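# Put the blue-capped bottle on the green-strip ledge

## Task

Get the bottle with the blue cap standing upright on the wall ledge that carries the green label strip, without moving any other bottle onto that ledge (a bottle that was already standing there may remain). Any other bottle that began on an outer ledge must finish either on the middle ledge or on the same half of the wall, left or right, where it began. All bottles must finish upright, each with its entire base resting on a ledge.

## Robot and tools

Robot: two arms, left_arm and right_arm, each ending in a five-finger hand. right_arm has a right hand; left_arm has a mirror-image left hand. Calibrated bases in the scene frame: left_arm at (+0.036, +0.334, +0.036) m, right_arm at (+0.016, -0.266, +0.016) m, both turned only slightly about z. A camera stand is fixed behind the arms.

Frames. Scene frame: origin at table-top height, halfway between the nominal arm bases; +z up, +x out over the table, left_arm toward +y (arm names do not match image sides). Reported hand positions (end_effector_position in metres, end_effector_quat_wxyz) and all arm offsets use each arm's own base frame. Fixed cameras and the table use the scene frame. Readings can be off by a few centimetres, more at long reach.

Hand point: a spot 0.05 m in front of the palm and 0.15 m out from the wrist mount along the fingers. Its +z runs along straight fingers, +y out of the palm, +x across the palm away from the thumb on the right hand (toward the thumb on the left hand). Straight fingers extend 0.06-0.07 m past it along +z and sit about 0.06 m behind it along -y. A wrist bracket on the little-finger side reaches 0.10 m across the palm and can strike things.

Row layout (shared by execute_actions and move): one flat list of 28 numbers, each in [-1, 1], always covering both arms. Order: left_arm dx, dy, dz, rx, ry, rz; left hand little, ring, middle, index, thumb_bend, thumb_turn, force_limit, speed; then the same fourteen for right_arm and its hand. dx..rz are offsets, not poses: they count from that arm's current Hand target, along that arm's base axes; 1.0 equals 0.6 m for dx/dy/dz or 180 degrees for the rotation vector rx/ry/rz (turning about the Hand target position). Every row of one action counts from the same start, and each new action or call starts from the Hand target as it then stands, so a repeated offset moves further. Six zeros re-request the current Hand target. The six finger numbers are absolute targets: -1 open/straight, +1 closed; thumb_turn -1 beside the palm, +1 opposite the fingers. force_limit maps -1..+1 to about 0..10 N at the fingertip (0..15 N for the two thumb motors). speed rises linearly to full at +0.48 and stays full above; full travel takes 0.49 s. No number means 'unchanged': to leave a hand alone, resend its last executed eight numbers (before any, use hand_measured plus hand_force_limit and hand_speed). Grasp range with the thumb opposed: objects about 0.035-0.065 m thick, handles down to about 0.025 m. For a soft grip close at speed -0.94 or below. To tighten, raise force_limit and send a more-closed target than hand_measured; to loosen, send a more-open one.

The controller limits orientation to 40 degrees from the measured one each step; hands often rest 1-5 cm short (usually low) of the command; send the missing distance as a further offset if needed.

Tools:
- execute_actions(actions, cameras): actions is a list of actions, each a list of up to 15 rows at 1/30 s per step; a short action holds its last row. Images come back when actions is empty or cameras names them.
- move(target, speed, blend, blocking, cameras): target is one 28-number row or a list of up to 15 rows, all offsets from the same starting Hand targets. speed in m/s, 0.002 to 4.3, default 0.25 (turn rate limit is twice that in rad/s), one value or one per target. blend in m rounds corners of a list; 0 means stop at each. Whole move capped at 10 s. blocking=false returns after about 0.5 s while motion continues. No obstacle avoidance; avoid paths near an arm's own base.
- wait(seconds 0 to 10, cameras): lets time pass with the last commands held.
- stop(cameras): brakes a running move.
- zoom_image(camera, region [x0, y0, x1, y1], max 504x504 pixels): enlarges part of the latest image from cam_high, cam_low, cam_left_wrist or cam_right_wrist.
- show_instructions(): shows the reference images.
- finished_scene(scene optional, 1): ends the scene permanently.

Results give robot state: Hand target, hand pose, joint positions/velocities/torques, motor temperatures, and per hand hand_measured, hand_stopped_by (moving, target, force, stalled, fault), hand_load_n (positive when something pushes a finger open; a drop to about 0 signals a lost grip), hand_force_limit, hand_speed. move adds a 'move:' line with the ending (done, off_target, moving, held, fault) and any limits (paced = clipped pose, held = withheld steps). Cameras: cam_high and cam_low 672x504, wrist cameras 616x616 fisheye.

Cautions: do not drop bottles, release them while moving, or knock anything off the table (that fails). Avoid fast contacts, hard presses, and any contact between the two hands or arms. Heavy loads, outstretched arms or pushing at unreachable poses heat motors; at 100 °C the arm goes limp for 30-60 s, so watch for MOTOR HOT. Loose objects may occasionally get nudged. Leave all bottles stable before finishing.

Each tool is called by a JSON object that holds its "method" and its "body", one argument or row to a line.

Reference images:

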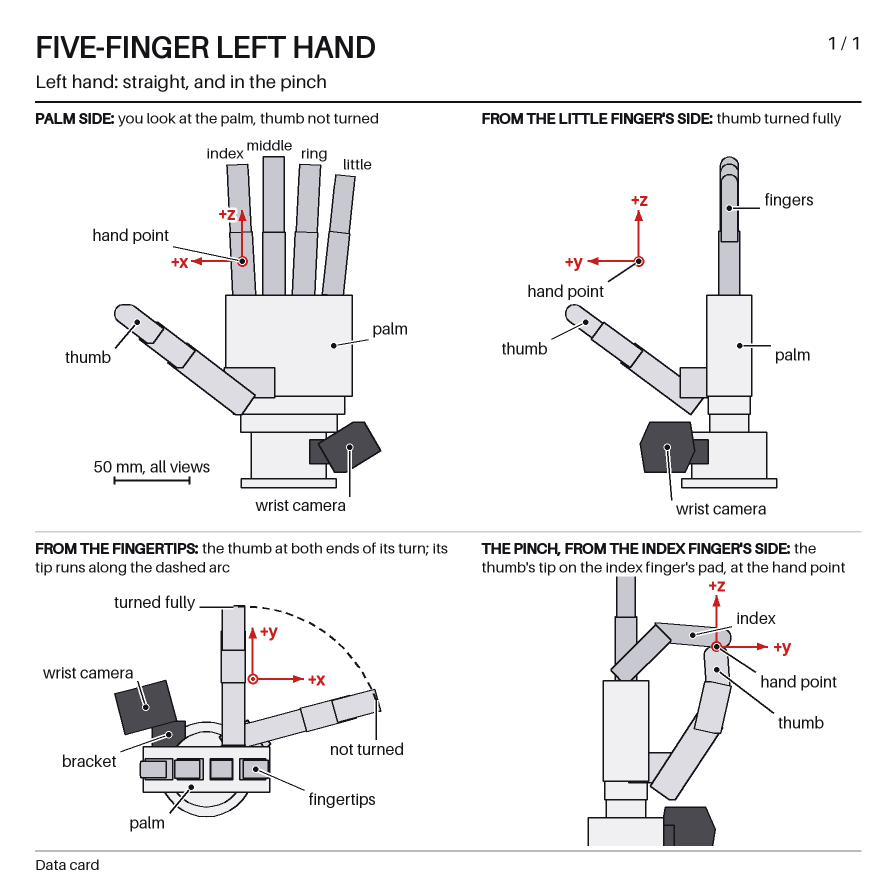

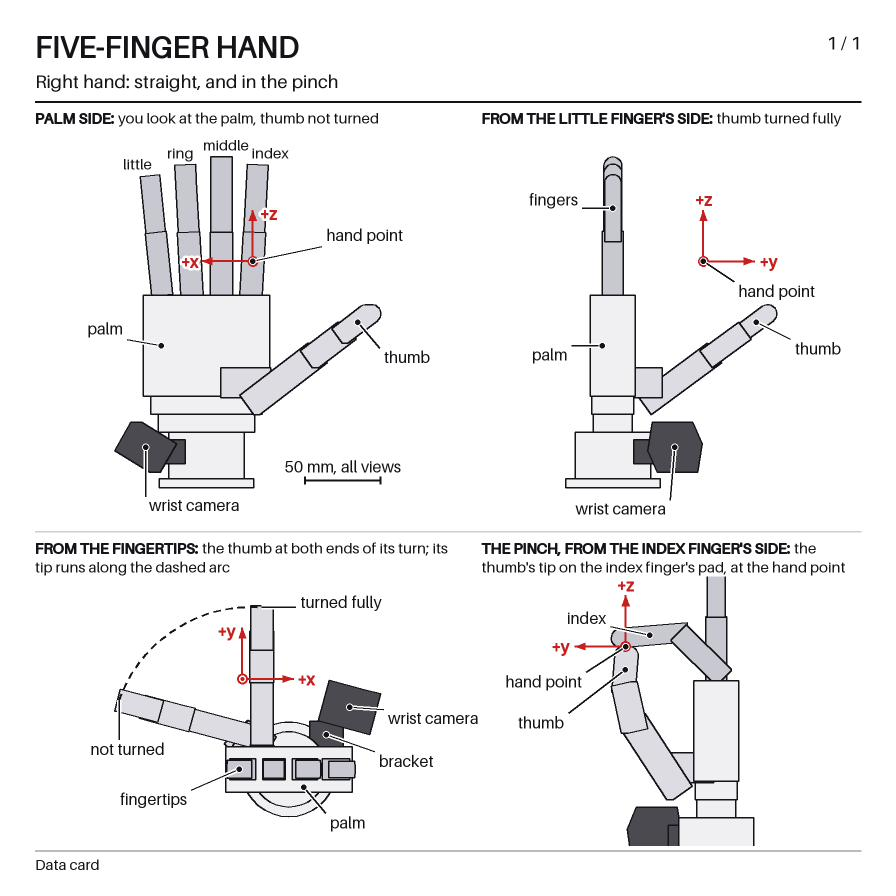

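## Session

{"method": "execute_actions", "body": {
  "actions": []
}}

Scene clock: 0.00 s.
left_arm: end_effector_position=(+0.4269, -0.2703, +0.3030) hand_measured=(-1.000, -1.000, -1.000, -1.000, -1.000, -1.000) hand_load_n=(+0.0, +0.0, -0.5, +0.0, +0.0, +0.0) hand_stopped_by=(target, target, target, target, target, target) hand_force_limit=0.00 hand_speed=-0.80 end_effector_quat_wxyz=(+0.694, +0.458, +0.532, -0.159) | right_arm: end_effector_position=(+0.1482, +0.3126, +0.0997) hand_measured=(-1.000, -1.000, -1.000, -1.000, -1.000, -1.000) hand_load_n=(+0.0, +0.0, +0.0, +0.0, +0.0, +0.0) hand_stopped_by=(target, target, target, target, target, target) hand_force_limit=0.00 hand_speed=-0.80 end_effector_quat_wxyz=(+0.378, -0.607, +0.699, -0.006)
Joint positions: left_arm=[-0.538 1.066 0.526 0.557 0.397 2.05] | right_arm=[1.091 0.784 0.407 -0.457 0.271 1.126]
Joint velocities: within noise
Joint torques (N m): no reading
Motor temperatures (°C): left_arm=[38 36 33 30 37 32] | right_arm=[39 40 37 33 35 38]
Heat: left arm: hottest waist 38 °C; right arm: hottest shoulder 40 °C.
Hand target: left_arm +0.4306, -0.2725, +0.3226; +0.707, +0.454, +0.520, -0.157 | right_arm +0.1517, +0.3196, +0.1116; +0.388, -0.603, +0.697, -0.002

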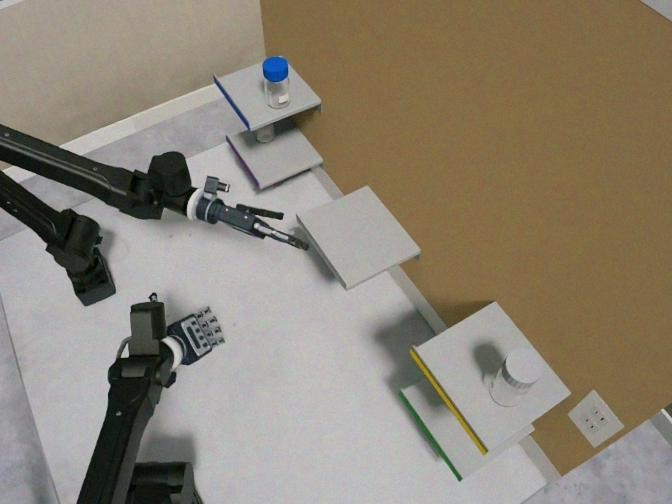

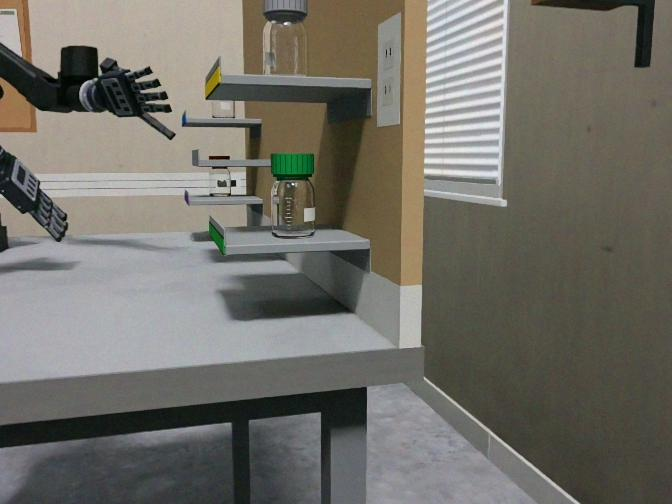

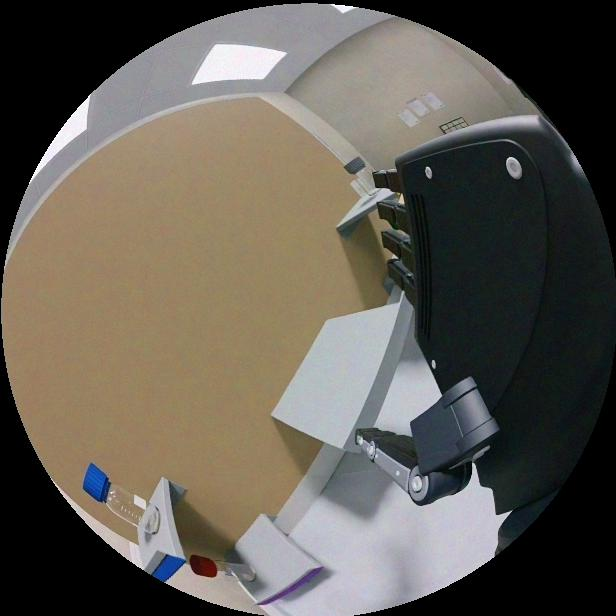

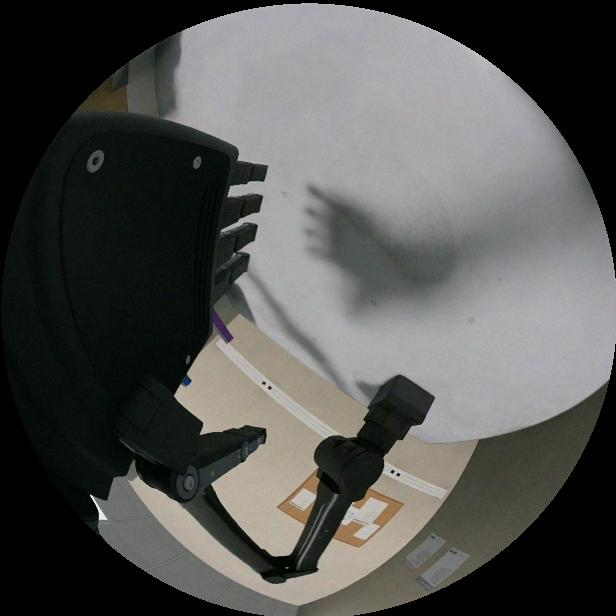

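{"method": "zoom_image", "body": {
  "camera": "cam_high",
  "region": [200, 40, 440, 220]
}}

{"method": "zoom_image", "body": {
  "camera": "cam_high",
  "region": [380, 280, 620, 500]
}}

{"method": "zoom_image", "body": {
  "camera": "cam_low",
  "region": [170, 0, 400, 300]
}}

{"method": "zoom_image", "body": {
  "camera": "cam_low",
  "region": [170, 90, 290, 210]
}}

Scaled by 2.100 from the camera's 672x504 image, which has a finer 960x720 frame.

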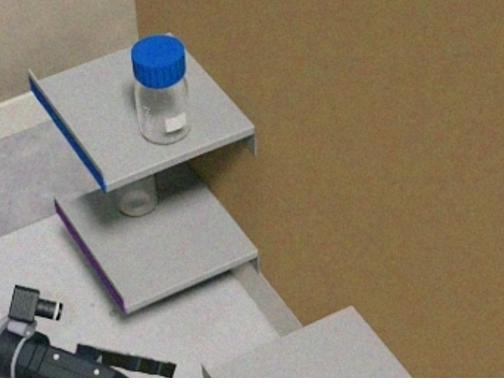

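Scaled by 2.100 from the camera's 672x504 image, which has a finer 960x720 frame.

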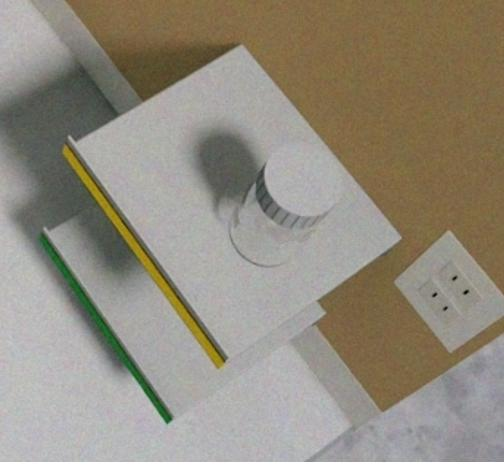

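Scaled by 1.680 from the camera's 672x504 image, which has a finer 960x720 frame.

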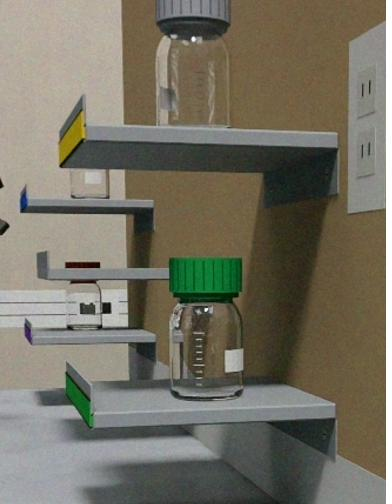

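Scaled by 4.200 from the camera's 672x504 image, which has a finer 960x720 frame.

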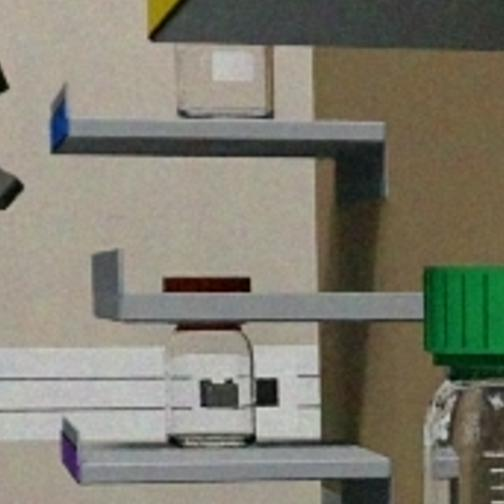

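{"method": "move", "body": {
  "target": [
    [-0.1167,0.5425,0.033,-0.1399,0.0881,0.2877,-1,-1,-1,-1,-1,1,0,0,0.247,-0.533,0.231,0,0,0,-1,-1,-1,-1,-1,1,0,0]
  ],
  "speed": 0.2,
  "cameras": ["all"]
}}

Scene clock: 8.43 s.
left_arm: end_effector_position=(+0.3583, +0.0506, +0.3030) hand_measured=(-1.000, -1.000, -1.000, -1.000, -1.000, +1.000) hand_load_n=(+0.0, +0.0, +0.0, +0.0, -0.5, +0.5) hand_stopped_by=(target, target, target, target, target, target) hand_force_limit=0.00 hand_speed=0.00 end_effector_quat_wxyz=(+0.686, +0.006, +0.727, +0.002) | right_arm: end_effector_position=(+0.2903, +0.0077, +0.2346) hand_measured=(-1.000, -1.000, -1.000, -1.000, -1.000, +1.000) hand_load_n=(+0.0, -0.5, +0.0, +0.0, +0.0, -0.5) hand_stopped_by=(target, target, target, target, target, target) hand_force_limit=0.00 hand_speed=0.00 end_effector_quat_wxyz=(+0.384, -0.600, +0.701, +0.010)
Joint positions: left_arm=[-0.051 0.449 0.429 -0.038 -0.046 1.581] | right_arm=[-0.486 0.977 0.896 -1.156 -0.729 -0.203]
Joint torques (N m): left_arm=[0.5 0.67 13.94 1.16 0.21 -0.06] | right_arm=[-1.49 -2.26 10.61 0.24 -0.62 -0.11]
Heat: left arm: hottest waist 38 °C; right arm: hottest shoulder 40 °C.
Hand target: left_arm +0.3606, +0.0529, +0.3424; +0.707, +0.000, +0.707, +0.000 | right_arm +0.3000, -0.0002, +0.2503; +0.388, -0.603, +0.696, -0.002
Off the commanded pose: left_arm 0.040 m, 3 deg | right_arm 0.020 m, 2 deg.
move: off_target (left_arm, right_arm)
camera_calibration:
cam_left_wrist: T_world_to_cam=[[0.0466484, -0.960874, -0.273031, 0.121529], [-0.54387, 0.204833, -0.813787, 0.43508], [0.837872, 0.186455, -0.513035, -0.0376507], [0, 0, 0, 1]] pos_world=[0.262504, 0.0346753, 0.367927]
cam_right_wrist: T_world_to_cam=[[-0.789158, 0.0852921, -0.60824, 0.375599], [-0.484843, 0.521419, 0.702175, -0.0229922], [0.377038, 0.849027, -0.370129, 0.0800428], [0, 0, 0, 1]] pos_world=[0.25508, -0.0880056, 0.274225]

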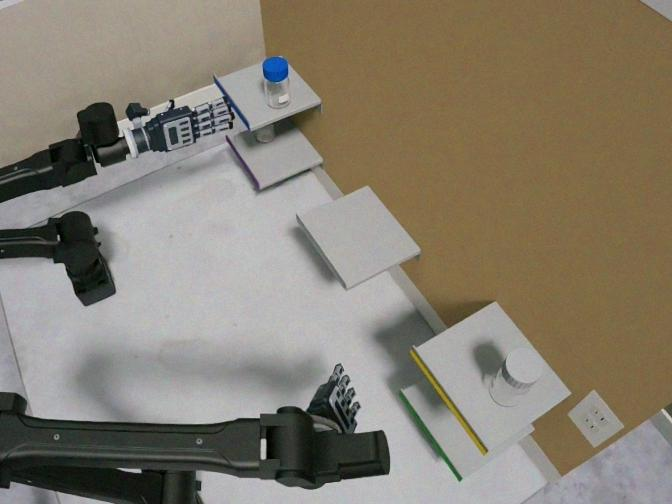

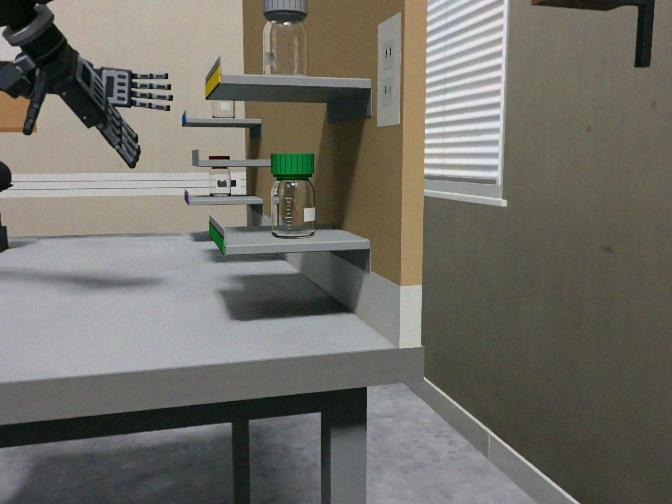

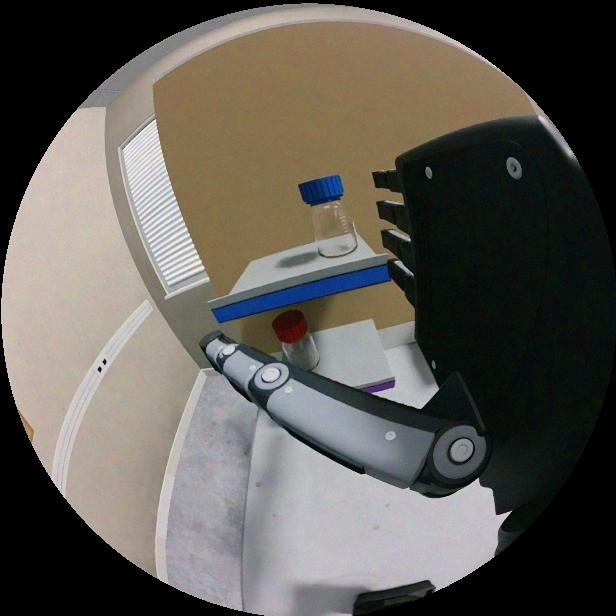

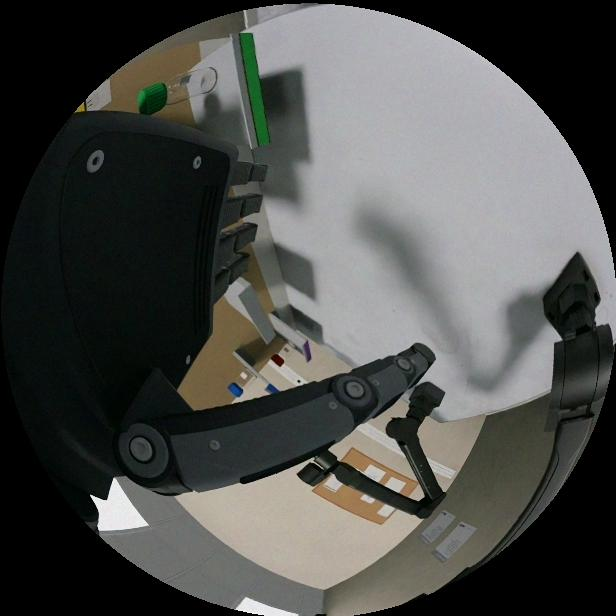

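{"method": "move", "body": {
  "target": [0.03,0.01,0.05,0,-0.018,0,-1,-1,-1,-1,-1,1,0,0,0,0,0,0,0,0,-1,-1,-1,-1,-1,1,0,0],
  "speed": 0.1
}}

Scene clock: 10.13 s.
left_arm: end_effector_position=(+0.3718, +0.0559, +0.3286) hand_measured=(-1.000, -1.000, -1.000, -1.000, -1.000, +1.000) hand_load_n=(+0.0, -0.5, +0.0, +0.0, +0.0, +0.0) hand_stopped_by=(target, target, target, target, target, target) hand_force_limit=0.00 hand_speed=0.00 end_effector_quat_wxyz=(+0.700, +0.006, +0.714, +0.001) | right_arm: end_effector_position=(+0.2902, +0.0077, +0.2346) hand_measured=(-1.000, -1.000, -1.000, -1.000, -1.000, +1.000) hand_load_n=(+0.0, +0.0, +0.0, +0.0, +0.0, +0.0) hand_stopped_by=(target, target, target, target, target, target) hand_force_limit=0.00 hand_speed=0.00 end_effector_quat_wxyz=(+0.384, -0.601, +0.701, +0.010)
Joint positions: left_arm=[-0.017 0.499 0.48 -0.001 -0.01 1.581] | right_arm=[-0.486 0.977 0.896 -1.156 -0.729 -0.204]
Joint torques (N m): left_arm=[0.15 1.26 14.05 2.63 0.24 -0.06] | right_arm=[-1.49 -2.14 10.62 0.24 -0.62 -0.1]
Heat: left arm: hottest waist 38 °C; right arm: hottest shoulder 40 °C.
Hand target: left_arm +0.3786, +0.0589, +0.3726; +0.727, +0.000, +0.686, +0.000 | right_arm +0.2999, -0.0002, +0.2502; +0.388, -0.603, +0.697, -0.002
Off the commanded pose: left_arm 0.044 m, 4 deg | right_arm 0.020 m, 2 deg.
move: off_target (left_arm, right_arm)

{"method": "move", "body": {
  "target": [0.1,0,0.012,0,0,0,-1,-1,-1,-1,-1,1,0,0,0,0,0,0,0,0,-1,-1,-1,-1,-1,1,0,0],
  "speed": 0.1,
  "cameras": ["cam_left_wrist", "cam_high"]
}}

Scene clock: 11.57 s.
left_arm: end_effector_position=(+0.4286, +0.0556, +0.3376) hand_measured=(-1.000, -1.000, -1.000, -1.000, -1.000, +1.000) hand_load_n=(+0.0, +0.0, +0.0, +0.0, +0.0, +0.5) hand_stopped_by=(target, target, target, target, target, target) hand_force_limit=0.00 hand_speed=0.00 end_effector_quat_wxyz=(+0.701, +0.006, +0.713, +0.001) | right_arm: end_effector_position=(+0.2902, +0.0077, +0.2346) hand_measured=(-1.000, -1.000, -1.000, -1.000, -1.000, +1.000) hand_load_n=(+0.0, +0.0, +0.0, +0.0, -0.5, +0.0) hand_stopped_by=(target, target, target, target, target, target) hand_force_limit=0.00 hand_speed=0.00 end_effector_quat_wxyz=(+0.384, -0.601, +0.701, +0.010)
Joint positions: left_arm=[-0.014 0.724 0.568 0.139 -0.008 1.581] | right_arm=[-0.486 0.977 0.896 -1.156 -0.729 -0.204]
Joint torques (N m): left_arm=[0.26 -2.14 13.82 2.43 0.18 -0.07] | right_arm=[-1.49 -2.08 10.59 0.24 -0.62 -0.1]
Heat: left arm: hottest waist 38 °C; right arm: hottest shoulder 40 °C.
Hand target: left_arm +0.4386, +0.0590, +0.3797; +0.727, +0.000, +0.687, +0.000 | right_arm +0.2999, -0.0002, +0.2502; +0.388, -0.603, +0.697, -0.002
Off the commanded pose: left_arm 0.043 m, 4 deg | right_arm 0.020 m, 2 deg.
move: off_target (left_arm, right_arm)
camera_calibration:
cam_left_wrist: T_world_to_cam=[[0.0568372, -0.961639, -0.268364, 0.126561], [-0.51071, 0.202964, -0.835452, 0.493632], [0.857872, 0.184541, -0.479583, -0.0994943], [0, 0, 0, 1]] pos_world=[0.330263, 0.0398776, 0.398655]
Images, in order (width x height): cam_high 672x504, cam_left_wrist 616x616.

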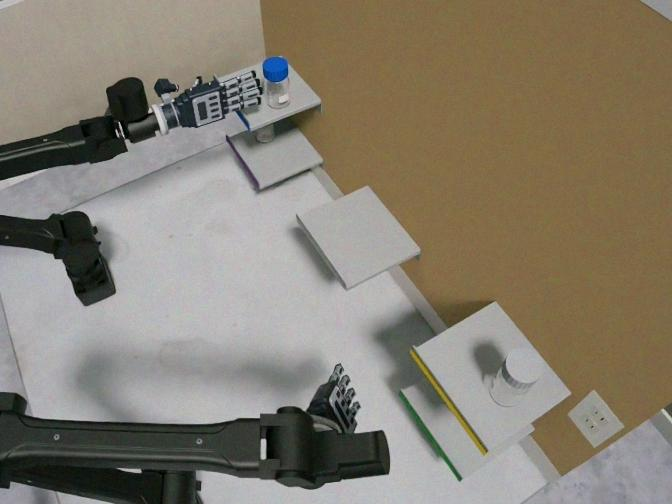

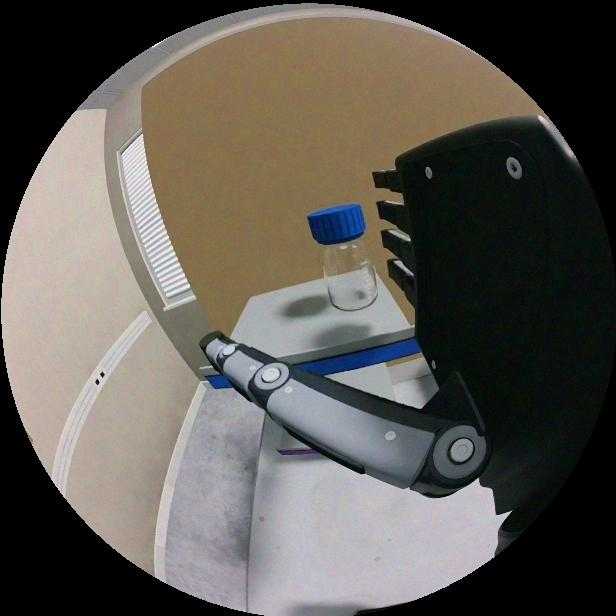

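{"method": "move", "body": {
  "target": [
    [0.0,-0.013,-0.003,0,0,0,-1,-1,-1,-1,-1,1,0,0,0,0,0,0,0,0,-1,-1,-1,-1,-1,1,0,0],
    [0.125,-0.013,-0.003,0,0,0,-1,-1,-1,-1,-1,1,0,0,0,0,0,0,0,0,-1,-1,-1,-1,-1,1,0,0]
  ],
  "speed": 0.08,
  "cameras": ["cam_left_wrist", "cam_high"]
}}

Scene clock: 14.47 s.
left_arm: end_effector_position=(+0.5006, +0.0520, +0.3379) hand_measured=(-1.000, -1.000, -1.000, -1.000, -1.000, +1.000) hand_load_n=(+0.0, -0.5, +0.0, +0.0, +0.0, +0.5) hand_stopped_by=(target, target, target, target, target, target) hand_force_limit=0.00 hand_speed=0.00 end_effector_quat_wxyz=(+0.701, +0.003, +0.713, +0.005) | right_arm: end_effector_position=(+0.2902, +0.0077, +0.2346) hand_measured=(-1.000, -1.000, -1.000, -1.000, -1.000, +1.000) hand_load_n=(+0.0, +0.0, +0.0, +0.0, +0.0, +0.0) hand_stopped_by=(target, target, target, target, target, target) hand_force_limit=0.00 hand_speed=0.00 end_effector_quat_wxyz=(+0.384, -0.601, +0.701, +0.010)
Joint positions: left_arm=[-0.028 0.98 0.688 0.275 -0.031 1.581] | right_arm=[-0.486 0.977 0.896 -1.156 -0.729 -0.204]
Joint torques (N m): left_arm=[-0.5 -4.01 13.52 2.41 0.22 -0.06] | right_arm=[-1.49 -2.08 10.59 0.23 -0.62 -0.11]
Heat: left arm: hottest waist 38 °C; right arm: hottest shoulder 40 °C.
Hand target: left_arm +0.5136, +0.0510, +0.3779; +0.727, +0.000, +0.687, +0.000 | right_arm +0.2999, -0.0002, +0.2502; +0.388, -0.603, +0.697, -0.002
Off the commanded pose: left_arm 0.042 m, 4 deg | right_arm 0.020 m, 2 deg.
move: off_target (left_arm, right_arm)
camera_calibration:
cam_left_wrist: T_world_to_cam=[[0.0654318, -0.961005, -0.26868, 0.11484], [-0.511841, 0.198813, -0.835758, 0.532257], [0.856585, 0.192206, -0.478873, -0.160456], [0, 0, 0, 1]] pos_world=[0.402361, 0.035383, 0.398855]
Images, in order (width x height): cam_high 672x504, cam_left_wrist 616x616.

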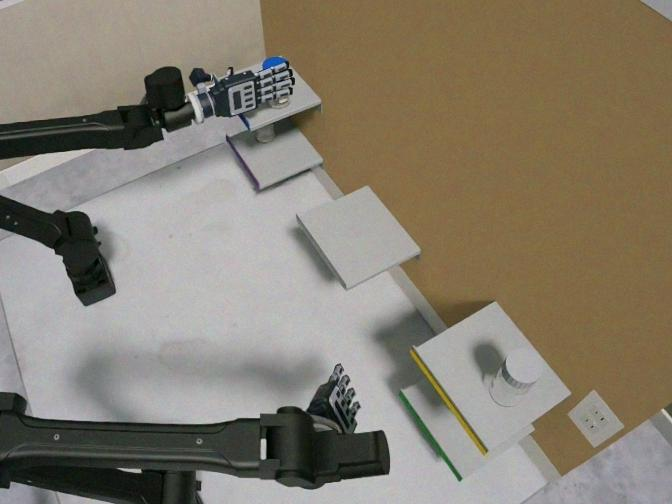

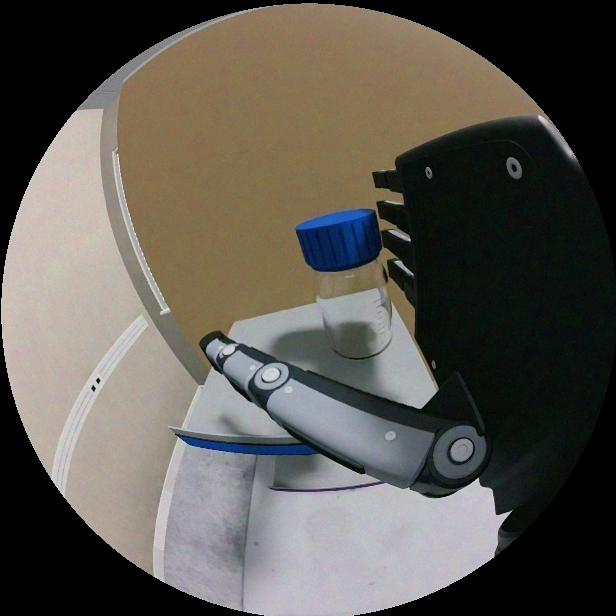

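{"method": "move", "body": {
  "target": [0.067,0.0,-0.006,0,0,0,-1,-1,-1,-1,-1,1,0,0,0,0,0,0,0,0,-1,-1,-1,-1,-1,1,0,0],
  "speed": 0.06,
  "cameras": ["cam_left_wrist", "cam_high"]
}}

Scene clock: 15.97 s.
left_arm: end_effector_position=(+0.5399, +0.0503, +0.3349) hand_measured=(-1.000, -1.000, -1.000, -1.000, -1.000, +1.000) hand_load_n=(+0.0, +0.0, -0.5, +0.0, +0.0, +0.0) hand_stopped_by=(target, target, target, target, target, target) hand_force_limit=0.00 hand_speed=0.00 end_effector_quat_wxyz=(+0.701, +0.004, +0.713, +0.003) | right_arm: end_effector_position=(+0.2902, +0.0077, +0.2346) hand_measured=(-1.000, -1.000, -1.000, -1.000, -1.000, +1.000) hand_load_n=(+0.0, +0.0, +0.0, +0.0, +0.0, +0.0) hand_stopped_by=(target, target, target, target, target, target) hand_force_limit=0.00 hand_speed=0.00 end_effector_quat_wxyz=(+0.384, -0.601, +0.701, +0.010)
Joint positions: left_arm=[-0.028 1.106 0.76 0.329 -0.028 1.581] | right_arm=[-0.486 0.977 0.896 -1.156 -0.729 -0.204]
Joint torques (N m): left_arm=[-0.38 -5.71 13.42 2.37 0.23 -0.05] | right_arm=[-1.44 -2.08 10.62 0.24 -0.63 -0.1]
Heat: left arm: hottest waist 38 °C; right arm: hottest shoulder 40 °C.
Hand target: left_arm +0.5538, +0.0510, +0.3741; +0.727, +0.000, +0.687, +0.000 | right_arm +0.2999, -0.0002, +0.2502; +0.388, -0.603, +0.697, -0.002
Off the commanded pose: left_arm 0.042 m, 4 deg | right_arm 0.020 m, 2 deg.
move: off_target (left_arm, right_arm)
camera_calibration:
cam_left_wrist: T_world_to_cam=[[0.0623616, -0.96122, -0.268638, 0.111489], [-0.511505, 0.200344, -0.835598, 0.549964], [0.857014, 0.189519, -0.479175, -0.195219], [0, 0, 0, 1]] pos_world=[0.441662, 0.033981, 0.395955]
Images, in order (width x height): cam_high 672x504, cam_left_wrist 616x616.

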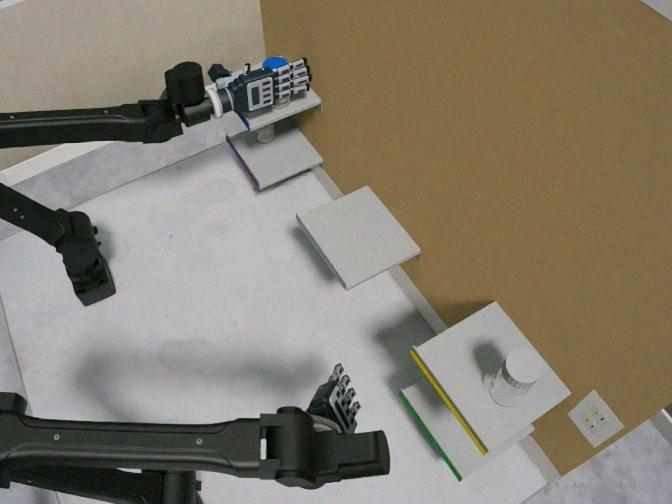

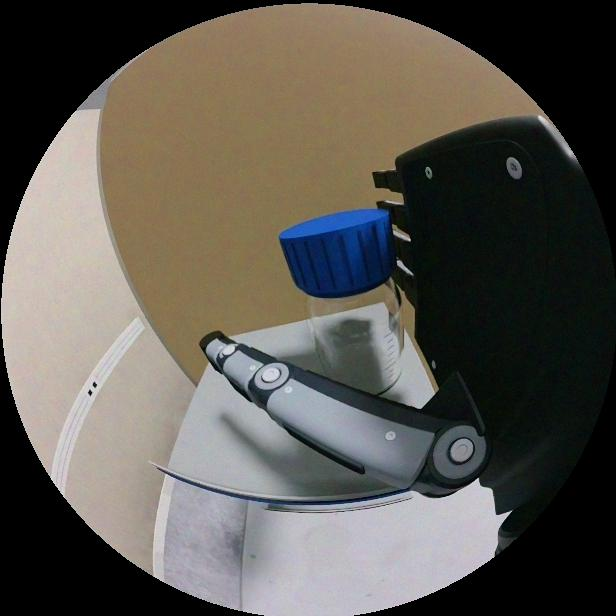

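{"method": "move", "body": {
  "target": [0.0,0.0,-0.02,0,0,0,-1,-1,-1,-1,-1,1,-0.2,-0.88,0,0,0,0,0,0,-1,-1,-1,-1,-1,1,0,0],
  "speed": 0.06,
  "cameras": ["cam_low"]
}}

{"method": "zoom_image", "body": {
  "camera": "cam_low",
  "region": [170, 90, 290, 210]
}}

Scene clock: 18.00 s.
left_arm: end_effector_position=(+0.5447, +0.0501, +0.3361) hand_measured=(-1.000, -1.000, -1.000, -1.000, -1.000, +1.000) hand_load_n=(+0.0, +0.0, +0.0, +0.0, +0.0, +0.0) hand_stopped_by=(target, target, target, target, target, target) hand_force_limit=-0.20 hand_speed=-0.88 end_effector_quat_wxyz=(+0.708, +0.004, +0.706, +0.003) | right_arm: end_effector_position=(+0.2902, +0.0077, +0.2346) hand_measured=(-1.000, -1.000, -1.000, -1.000, -1.000, +1.000) hand_load_n=(+0.0, +0.0, +0.0, +0.0, +0.0, +0.0) hand_stopped_by=(target, target, target, target, target, target) hand_force_limit=0.00 hand_speed=0.00 end_effector_quat_wxyz=(+0.384, -0.601, +0.701, +0.010)
Joint positions: left_arm=[-0.028 1.124 0.761 0.366 -0.027 1.581] | right_arm=[-0.486 0.977 0.896 -1.156 -0.729 -0.204]
Joint torques (N m): left_arm=[-0.15 -6.07 11.63 2.43 0.22 -0.06] | right_arm=[-1.44 -2.14 10.59 0.21 -0.62 -0.1]
Heat: left arm: hottest waist 38 °C; right arm: hottest shoulder 40 °C.
Hand target: left_arm +0.5538, +0.0510, +0.3623; +0.727, +0.000, +0.687, +0.000 | right_arm +0.2999, -0.0002, +0.2502; +0.388, -0.603, +0.697, -0.002
Off the commanded pose: left_arm 0.028 m, 3 deg | right_arm 0.020 m, 2 deg.
move: off_target (left_arm, right_arm)
Images, in order (width x height): cam_low 672x504.

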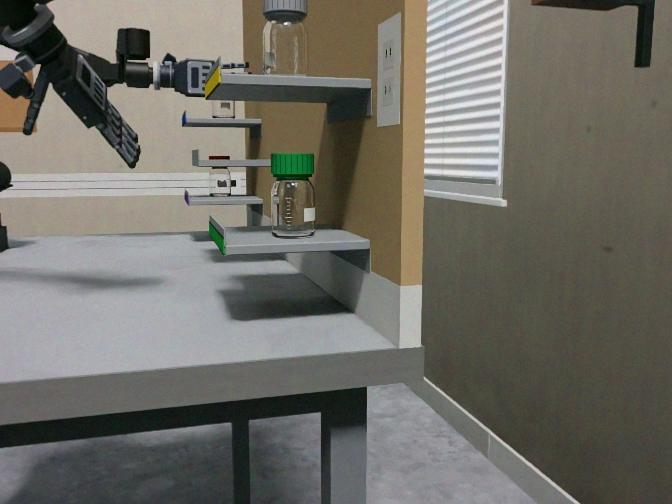

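Scaled by 4.200 from the camera's 672x504 image, which has a finer 960x720 frame.

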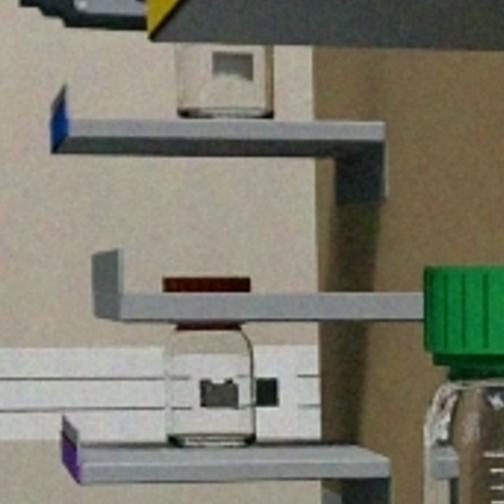

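{"method": "move", "body": {
  "target": [0.0,0.0,-0.025,0,0,0,-1,-1,-1,-1,-1,1,-0.2,-0.88,0,0,0,0,0,0,-1,-1,-1,-1,-1,1,0,0],
  "speed": 0.06
}}

Scene clock: 19.10 s.
left_arm: end_effector_position=(+0.5500, +0.0499, +0.3383) hand_measured=(-1.000, -1.000, -1.000, -1.000, -1.000, +1.000) hand_load_n=(+0.0, +0.0, +0.0, +0.0, +0.0, +0.5) hand_stopped_by=(target, target, target, target, target, target) hand_force_limit=-0.20 hand_speed=-0.88 end_effector_quat_wxyz=(+0.718, +0.003, +0.696, +0.003) | right_arm: end_effector_position=(+0.2902, +0.0077, +0.2346) hand_measured=(-1.000, -1.000, -1.000, -1.000, -1.000, +1.000) hand_load_n=(+0.0, +0.0, +0.0, +0.0, +0.0, +0.0) hand_stopped_by=(target, target, target, target, target, target) hand_force_limit=0.00 hand_speed=0.00 end_effector_quat_wxyz=(+0.384, -0.601, +0.701, +0.010)
Joint positions: left_arm=[-0.028 1.143 0.761 0.412 -0.027 1.581] | right_arm=[-0.486 0.977 0.896 -1.156 -0.729 -0.204]
Joint torques (N m): left_arm=[-0.09 -5.83 9.39 2.36 0.23 -0.04] | right_arm=[-1.38 -2.02 10.59 0.25 -0.64 -0.1]
Heat: left arm: hottest waist 38 °C; right arm: hottest shoulder 40 °C.
Hand target: left_arm +0.5538, +0.0510, +0.3472; +0.727, +0.000, +0.687, +0.000 | right_arm +0.2999, -0.0002, +0.2502; +0.388, -0.603, +0.697, -0.002
Off the commanded pose: left_arm 0.010 m, 2 deg | right_arm 0.020 m, 2 deg.
move: off_target (right_arm)

{"method": "move", "body": {
  "target": [-0.01,0.0,-0.035,0,0,0,-1,-1,-1,-1,-1,1,-0.2,-0.88,0,0,0,0,0,0,-1,-1,-1,-1,-1,1,0,0],
  "speed": 0.06,
  "cameras": ["cam_left_wrist"]
}}

Scene clock: 20.30 s.
left_arm: end_effector_position=(+0.5461, +0.0500, +0.3232) hand_measured=(-1.000, -1.000, -1.000, -1.000, -1.000, +1.000) hand_load_n=(+0.0, +0.0, +0.0, +0.0, +0.0, +0.5) hand_stopped_by=(target, target, target, target, target, target) hand_force_limit=-0.20 hand_speed=-0.88 end_effector_quat_wxyz=(+0.721, +0.003, +0.693, +0.003) | right_arm: end_effector_position=(+0.2902, +0.0077, +0.2346) hand_measured=(-1.000, -1.000, -1.000, -1.000, -1.000, +1.000) hand_load_n=(+0.0, +0.0, +0.0, +0.0, +0.0, +0.0) hand_stopped_by=(target, target, target, target, target, target) hand_force_limit=0.00 hand_speed=0.00 end_effector_quat_wxyz=(+0.384, -0.601, +0.701, +0.010)
Joint positions: left_arm=[-0.028 1.154 0.718 0.475 -0.027 1.581] | right_arm=[-0.486 0.977 0.896 -1.156 -0.729 -0.204]
Joint torques (N m): left_arm=[-0.32 -5.89 8.43 2.47 0.22 -0.04] | right_arm=[-1.55 -2.08 10.62 0.24 -0.63 -0.11]
Motor temperatures (°C): left_arm=[38 36 38 30 37 32] | right_arm=[39 40 40 33 35 38]
Heat: left arm: hottest waist 38 °C; right arm: hottest shoulder 40 °C.
Hand target: left_arm +0.5477, +0.0510, +0.3262; +0.727, +0.000, +0.687, +0.000 | right_arm +0.2999, -0.0002, +0.2502; +0.388, -0.603, +0.697, -0.002
Off the commanded pose: left_arm 0.004 m, 1 deg | right_arm 0.020 m, 2 deg.
move: off_target (right_arm)
camera_calibration:
cam_left_wrist: T_world_to_cam=[[0.0770679, -0.96167, -0.263155, 0.0979551], [-0.463513, 0.199126, -0.863426, 0.52617], [0.882732, 0.188518, -0.4304, -0.235818], [0, 0, 0, 1]] pos_world=[0.444501, 0.0338825, 0.37859]
Images, in order (width x height): cam_left_wrist 616x616.

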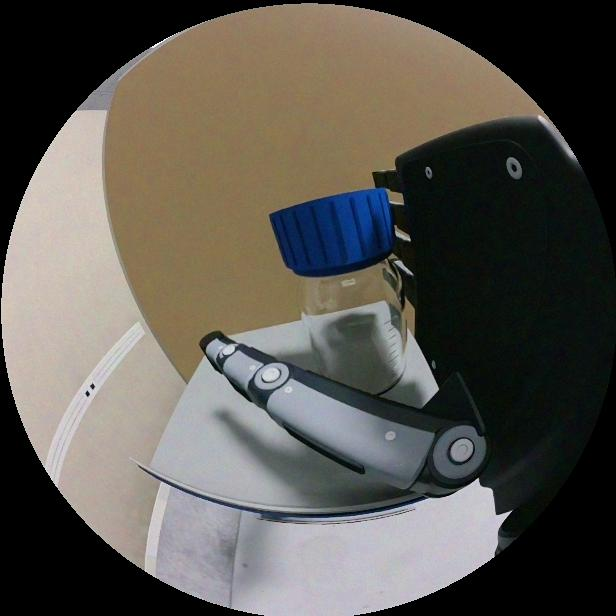

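{"method": "move", "body": {
  "target": [0,0,0,0,0,0,-1,0.3,0.3,0.3,0.3,1,-0.2,-0.85,0,0,0,0,0,0,-1,-1,-1,-1,-1,1,0,0],
  "speed": 0.06,
  "cameras": ["cam_left_wrist"]
}}

Scene clock: 22.90 s.
left_arm: end_effector_position=(+0.5463, +0.0497, +0.3229) hand_measured=(-1.000, -0.070, -0.084, -0.098, -0.540, +1.000) hand_load_n=(+0.0, +3.5, +3.5, +1.5, +10.5, +3.0) hand_stopped_by=(target, force, force, force, force, target) hand_force_limit=-0.20 hand_speed=-0.85 end_effector_quat_wxyz=(+0.721, +0.003, +0.693, +0.002) | right_arm: end_effector_position=(+0.2902, +0.0077, +0.2346) hand_measured=(-1.000, -1.000, -1.000, -1.000, -1.000, +1.000) hand_load_n=(+0.0, +0.0, +0.0, +0.5, +0.0, +0.0) hand_stopped_by=(target, target, target, target, target, target) hand_force_limit=0.00 hand_speed=0.00 end_effector_quat_wxyz=(+0.384, -0.601, +0.701, +0.010)
Joint positions: left_arm=[-0.028 1.154 0.718 0.475 -0.026 1.578] | right_arm=[-0.486 0.977 0.896 -1.156 -0.729 -0.204]
Joint torques (N m): left_arm=[-0.26 -6.01 8.44 2.43 0.14 -0.03] | right_arm=[-1.44 -2.14 10.61 0.24 -0.62 -0.11]
Heat: left arm: hottest waist 38 °C; right arm: hottest shoulder 40 °C.
Hand target: left_arm +0.5478, +0.0510, +0.3261; +0.727, +0.000, +0.687, +0.000 | right_arm +0.2999, -0.0002, +0.2502; +0.388, -0.603, +0.697, -0.002
Off the commanded pose: left_arm 0.004 m, 1 deg | right_arm 0.020 m, 2 deg.
move: off_target (right_arm)
camera_calibration:
cam_left_wrist: T_world_to_cam=[[0.0754965, -0.96238, -0.261008, 0.0976689], [-0.463186, 0.197956, -0.863871, 0.526132], [0.88304, 0.186115, -0.430816, -0.236092], [0, 0, 0, 1]] pos_world=[0.444802, 0.033784, 0.37829]
Images, in order (width x height): cam_left_wrist 616x616.

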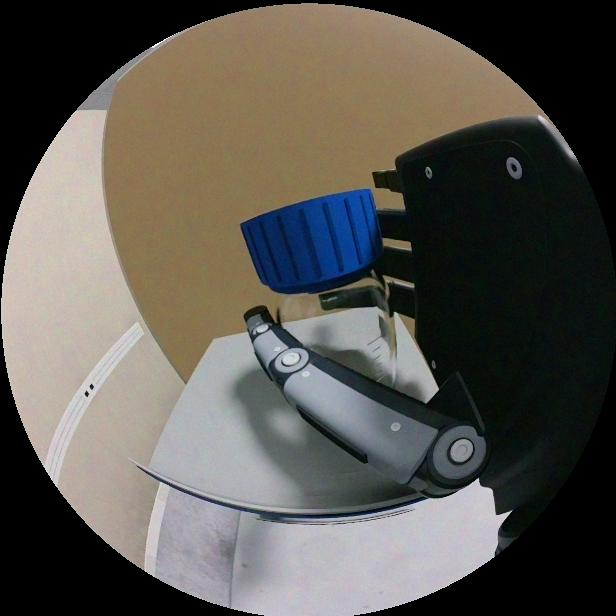

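{"method": "move", "body": {
  "target": [0,0,0.13,0,0,0,-1,0.3,0.3,0.32,0.3,1,-0.1,-0.85,0,0,0,0,0,0,-1,-1,-1,-1,-1,1,0,0],
  "speed": 0.06,
  "cameras": ["cam_left_wrist", "cam_low", "cam_high"]
}}

Scene clock: 24.90 s.
left_arm: end_effector_position=(+0.5396, +0.0496, +0.3491) hand_measured=(-1.000, -0.070, -0.084, -0.086, -0.540, +1.000) hand_load_n=(+0.0, +2.5, +2.0, +5.5, +11.5, +2.0) hand_stopped_by=(target, force, force, force, force, target) hand_force_limit=-0.10 hand_speed=-0.85 end_effector_quat_wxyz=(+0.696, +0.002, +0.718, +0.000) | right_arm: end_effector_position=(+0.2902, +0.0077, +0.2346) hand_measured=(-1.000, -1.000, -1.000, -1.000, -1.000, +1.000) hand_load_n=(+0.0, +0.0, +0.0, +0.0, +0.0, +0.0) hand_stopped_by=(target, target, target, target, target, target) hand_force_limit=0.00 hand_speed=0.00 end_effector_quat_wxyz=(+0.384, -0.601, +0.701, +0.010)
Joint positions: left_arm=[-0.028 1.088 0.798 0.259 -0.025 1.573] | right_arm=[-0.486 0.977 0.896 -1.156 -0.729 -0.204]
Joint torques (N m): left_arm=[-0.09 -7.18 14.43 1.44 0.09 0.04] | right_arm=[-1.44 -2.08 10.61 0.24 -0.63 -0.1]
Heat: left arm: hottest waist 38 °C; right arm: hottest shoulder 40 °C.
Hand target: left_arm +0.5477, +0.0510, +0.4043; +0.727, +0.000, +0.687, +0.000 | right_arm +0.2999, -0.0002, +0.2502; +0.388, -0.603, +0.697, -0.002
Off the commanded pose: left_arm 0.056 m, 5 deg | right_arm 0.020 m, 2 deg.
move: off_target (left_arm, right_arm)
camera_calibration:
cam_left_wrist: T_world_to_cam=[[0.0566133, -0.96318, -0.262829, 0.115868], [-0.52292, 0.195649, -0.829624, 0.566001], [0.8505, 0.184406, -0.49259, -0.179616], [0, 0, 0, 1]] pos_world=[0.442177, 0.0339869, 0.411545]
Images, in order (width x height): cam_high 672x504, cam_low 672x504, cam_left_wrist 616x616.

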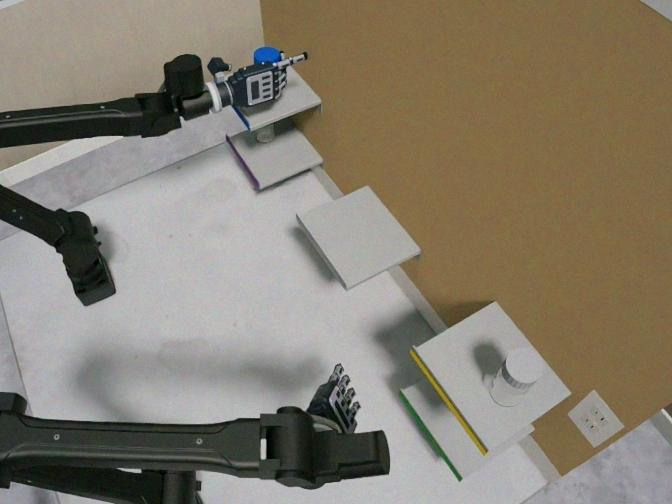

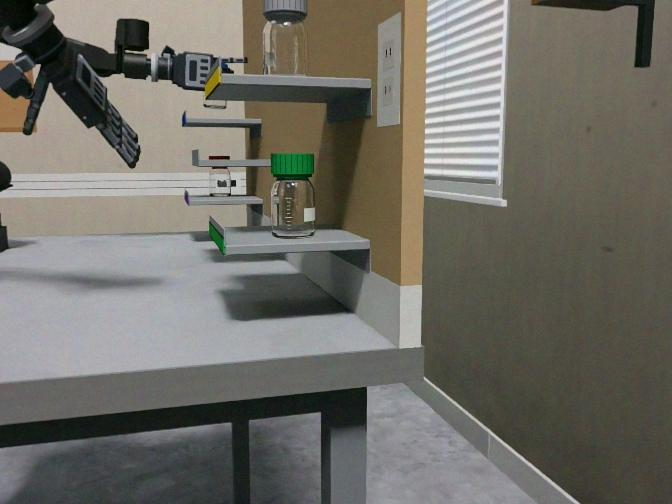

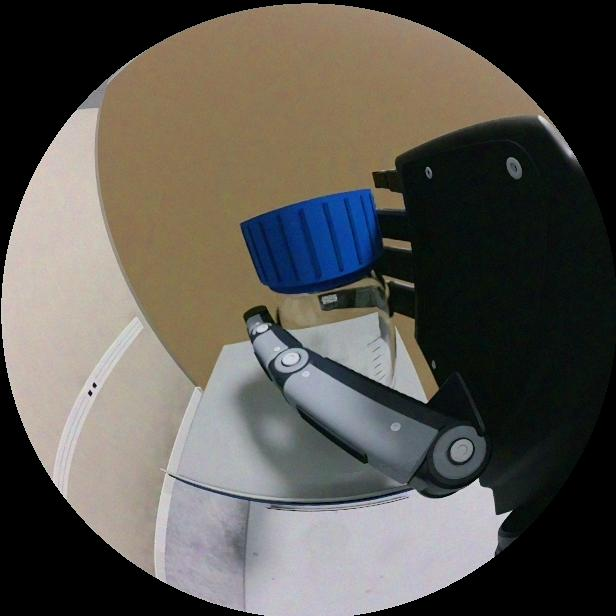

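{"method": "move", "body": {
  "target": [
    [0,0,0.1,0,0,0,-1,0.3,0.3,0.32,0.3,1,-0.1,-0.85,0,0,0,0,0,0,-1,-1,-1,-1,-1,1,0,0],
    [-0.233,0,0.1,0,0,0,-1,0.3,0.3,0.32,0.3,1,-0.1,-0.85,0,0,0,0,0,0,-1,-1,-1,-1,-1,1,0,0],
    [-0.213,-0.552,0,0,0,-0.139,-1,0.3,0.3,0.32,0.3,1,-0.1,-0.85,0,0,0,0,0,0,-1,-1,-1,-1,-1,1,0,0]
  ],
  "speed": 0.12,
  "blend": [0.02,0.03,0],
  "cameras": ["all"]
}}

Scene clock: 30.57 s.
left_arm: end_effector_position=(+0.4146, -0.2715, +0.3555) hand_measured=(-1.000, -0.070, -0.084, -0.086, -0.540, +1.000) hand_load_n=(+0.0, +2.5, +2.0, +5.5, +12.0, +2.0) hand_stopped_by=(target, force, force, force, force, target) hand_force_limit=-0.10 hand_speed=-0.85 end_effector_quat_wxyz=(+0.680, +0.163, +0.700, -0.142) | right_arm: end_effector_position=(+0.2902, +0.0077, +0.2346) hand_measured=(-1.000, -1.000, -1.000, -1.000, -1.000, +1.000) hand_load_n=(+0.0, +0.0, +0.0, +0.0, +0.0, +0.0) hand_stopped_by=(target, target, target, target, target, target) hand_force_limit=0.00 hand_speed=0.00 end_effector_quat_wxyz=(+0.384, -0.601, +0.701, +0.010)
Joint positions: left_arm=[-0.853 1.02 0.77 0.213 -0.419 1.578] | right_arm=[-0.486 0.977 0.896 -1.156 -0.729 -0.204]
Joint torques (N m): left_arm=[-1.03 -5.3 13.75 2.66 -0.08 0.2] | right_arm=[-1.49 -2.08 10.59 0.24 -0.62 -0.11]
Heat: left arm: hottest elbow 39 °C; right arm: hottest elbow 41 °C.
Hand target: left_arm +0.4201, -0.2801, +0.4043; +0.710, +0.149, +0.670, -0.157 | right_arm +0.2999, -0.0002, +0.2502; +0.388, -0.603, +0.697, -0.002
Off the commanded pose: left_arm 0.050 m, 5 deg | right_arm 0.020 m, 2 deg.
move: off_target (left_arm, right_arm)
camera_calibration:
cam_left_wrist: T_world_to_cam=[[-0.349644, -0.893643, -0.28134, 0.00926034], [-0.388119, 0.411474, -0.824653, 0.569838], [0.852709, -0.179142, -0.490709, -0.111225], [0, 0, 0, 1]] pos_world=[0.319245, -0.246123, 0.417945]
cam_right_wrist: T_world_to_cam=[[-0.789193, 0.0847476, -0.60827, 0.375568], [-0.485155, 0.521252, 0.702083, -0.0229034], [0.376562, 0.849185, -0.370253, 0.0802112], [0, 0, 0, 1]] pos_world=[0.255079, -0.0880041, 0.274225]

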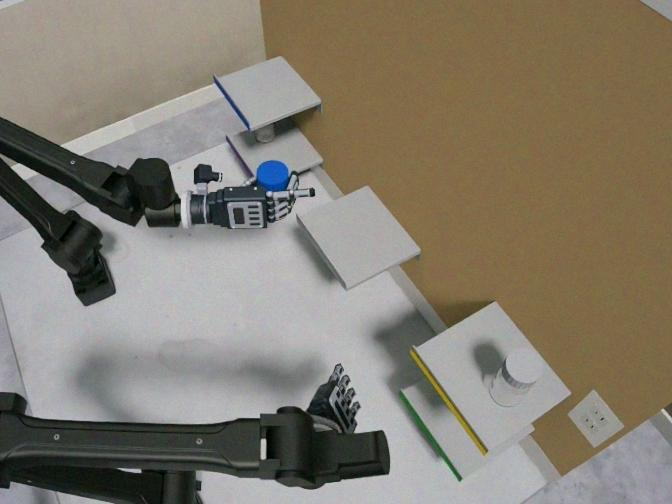

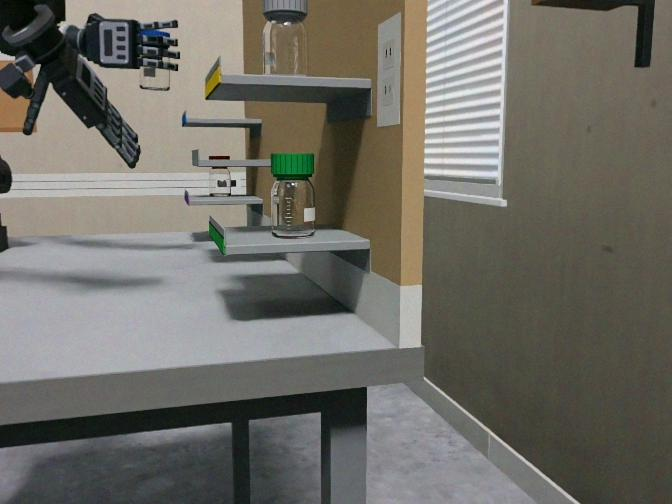

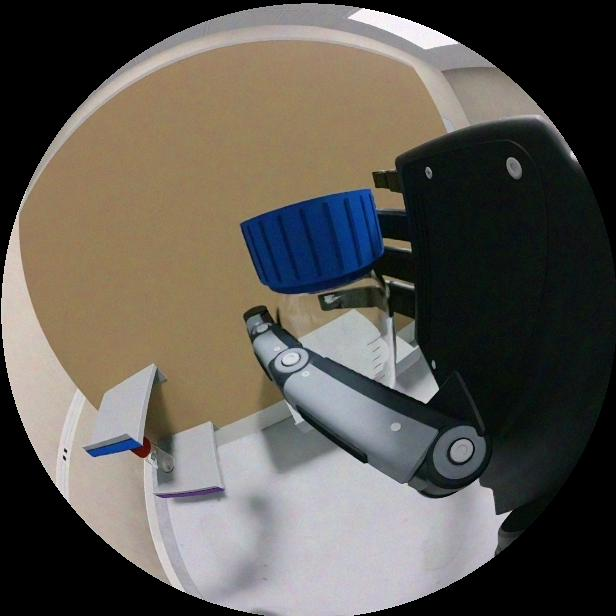

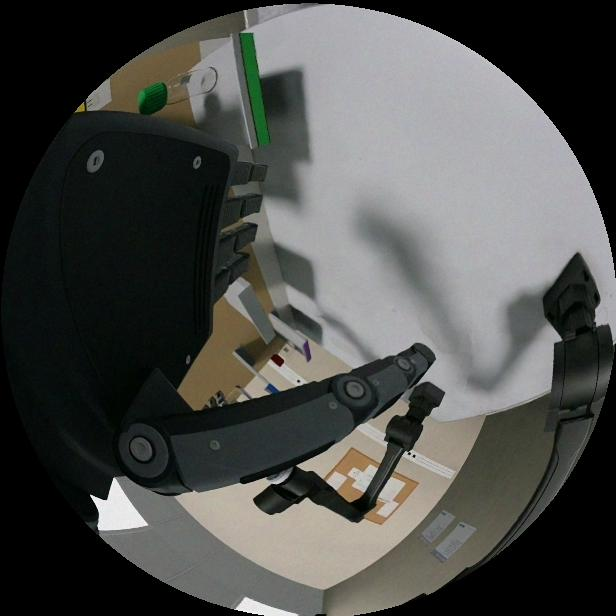

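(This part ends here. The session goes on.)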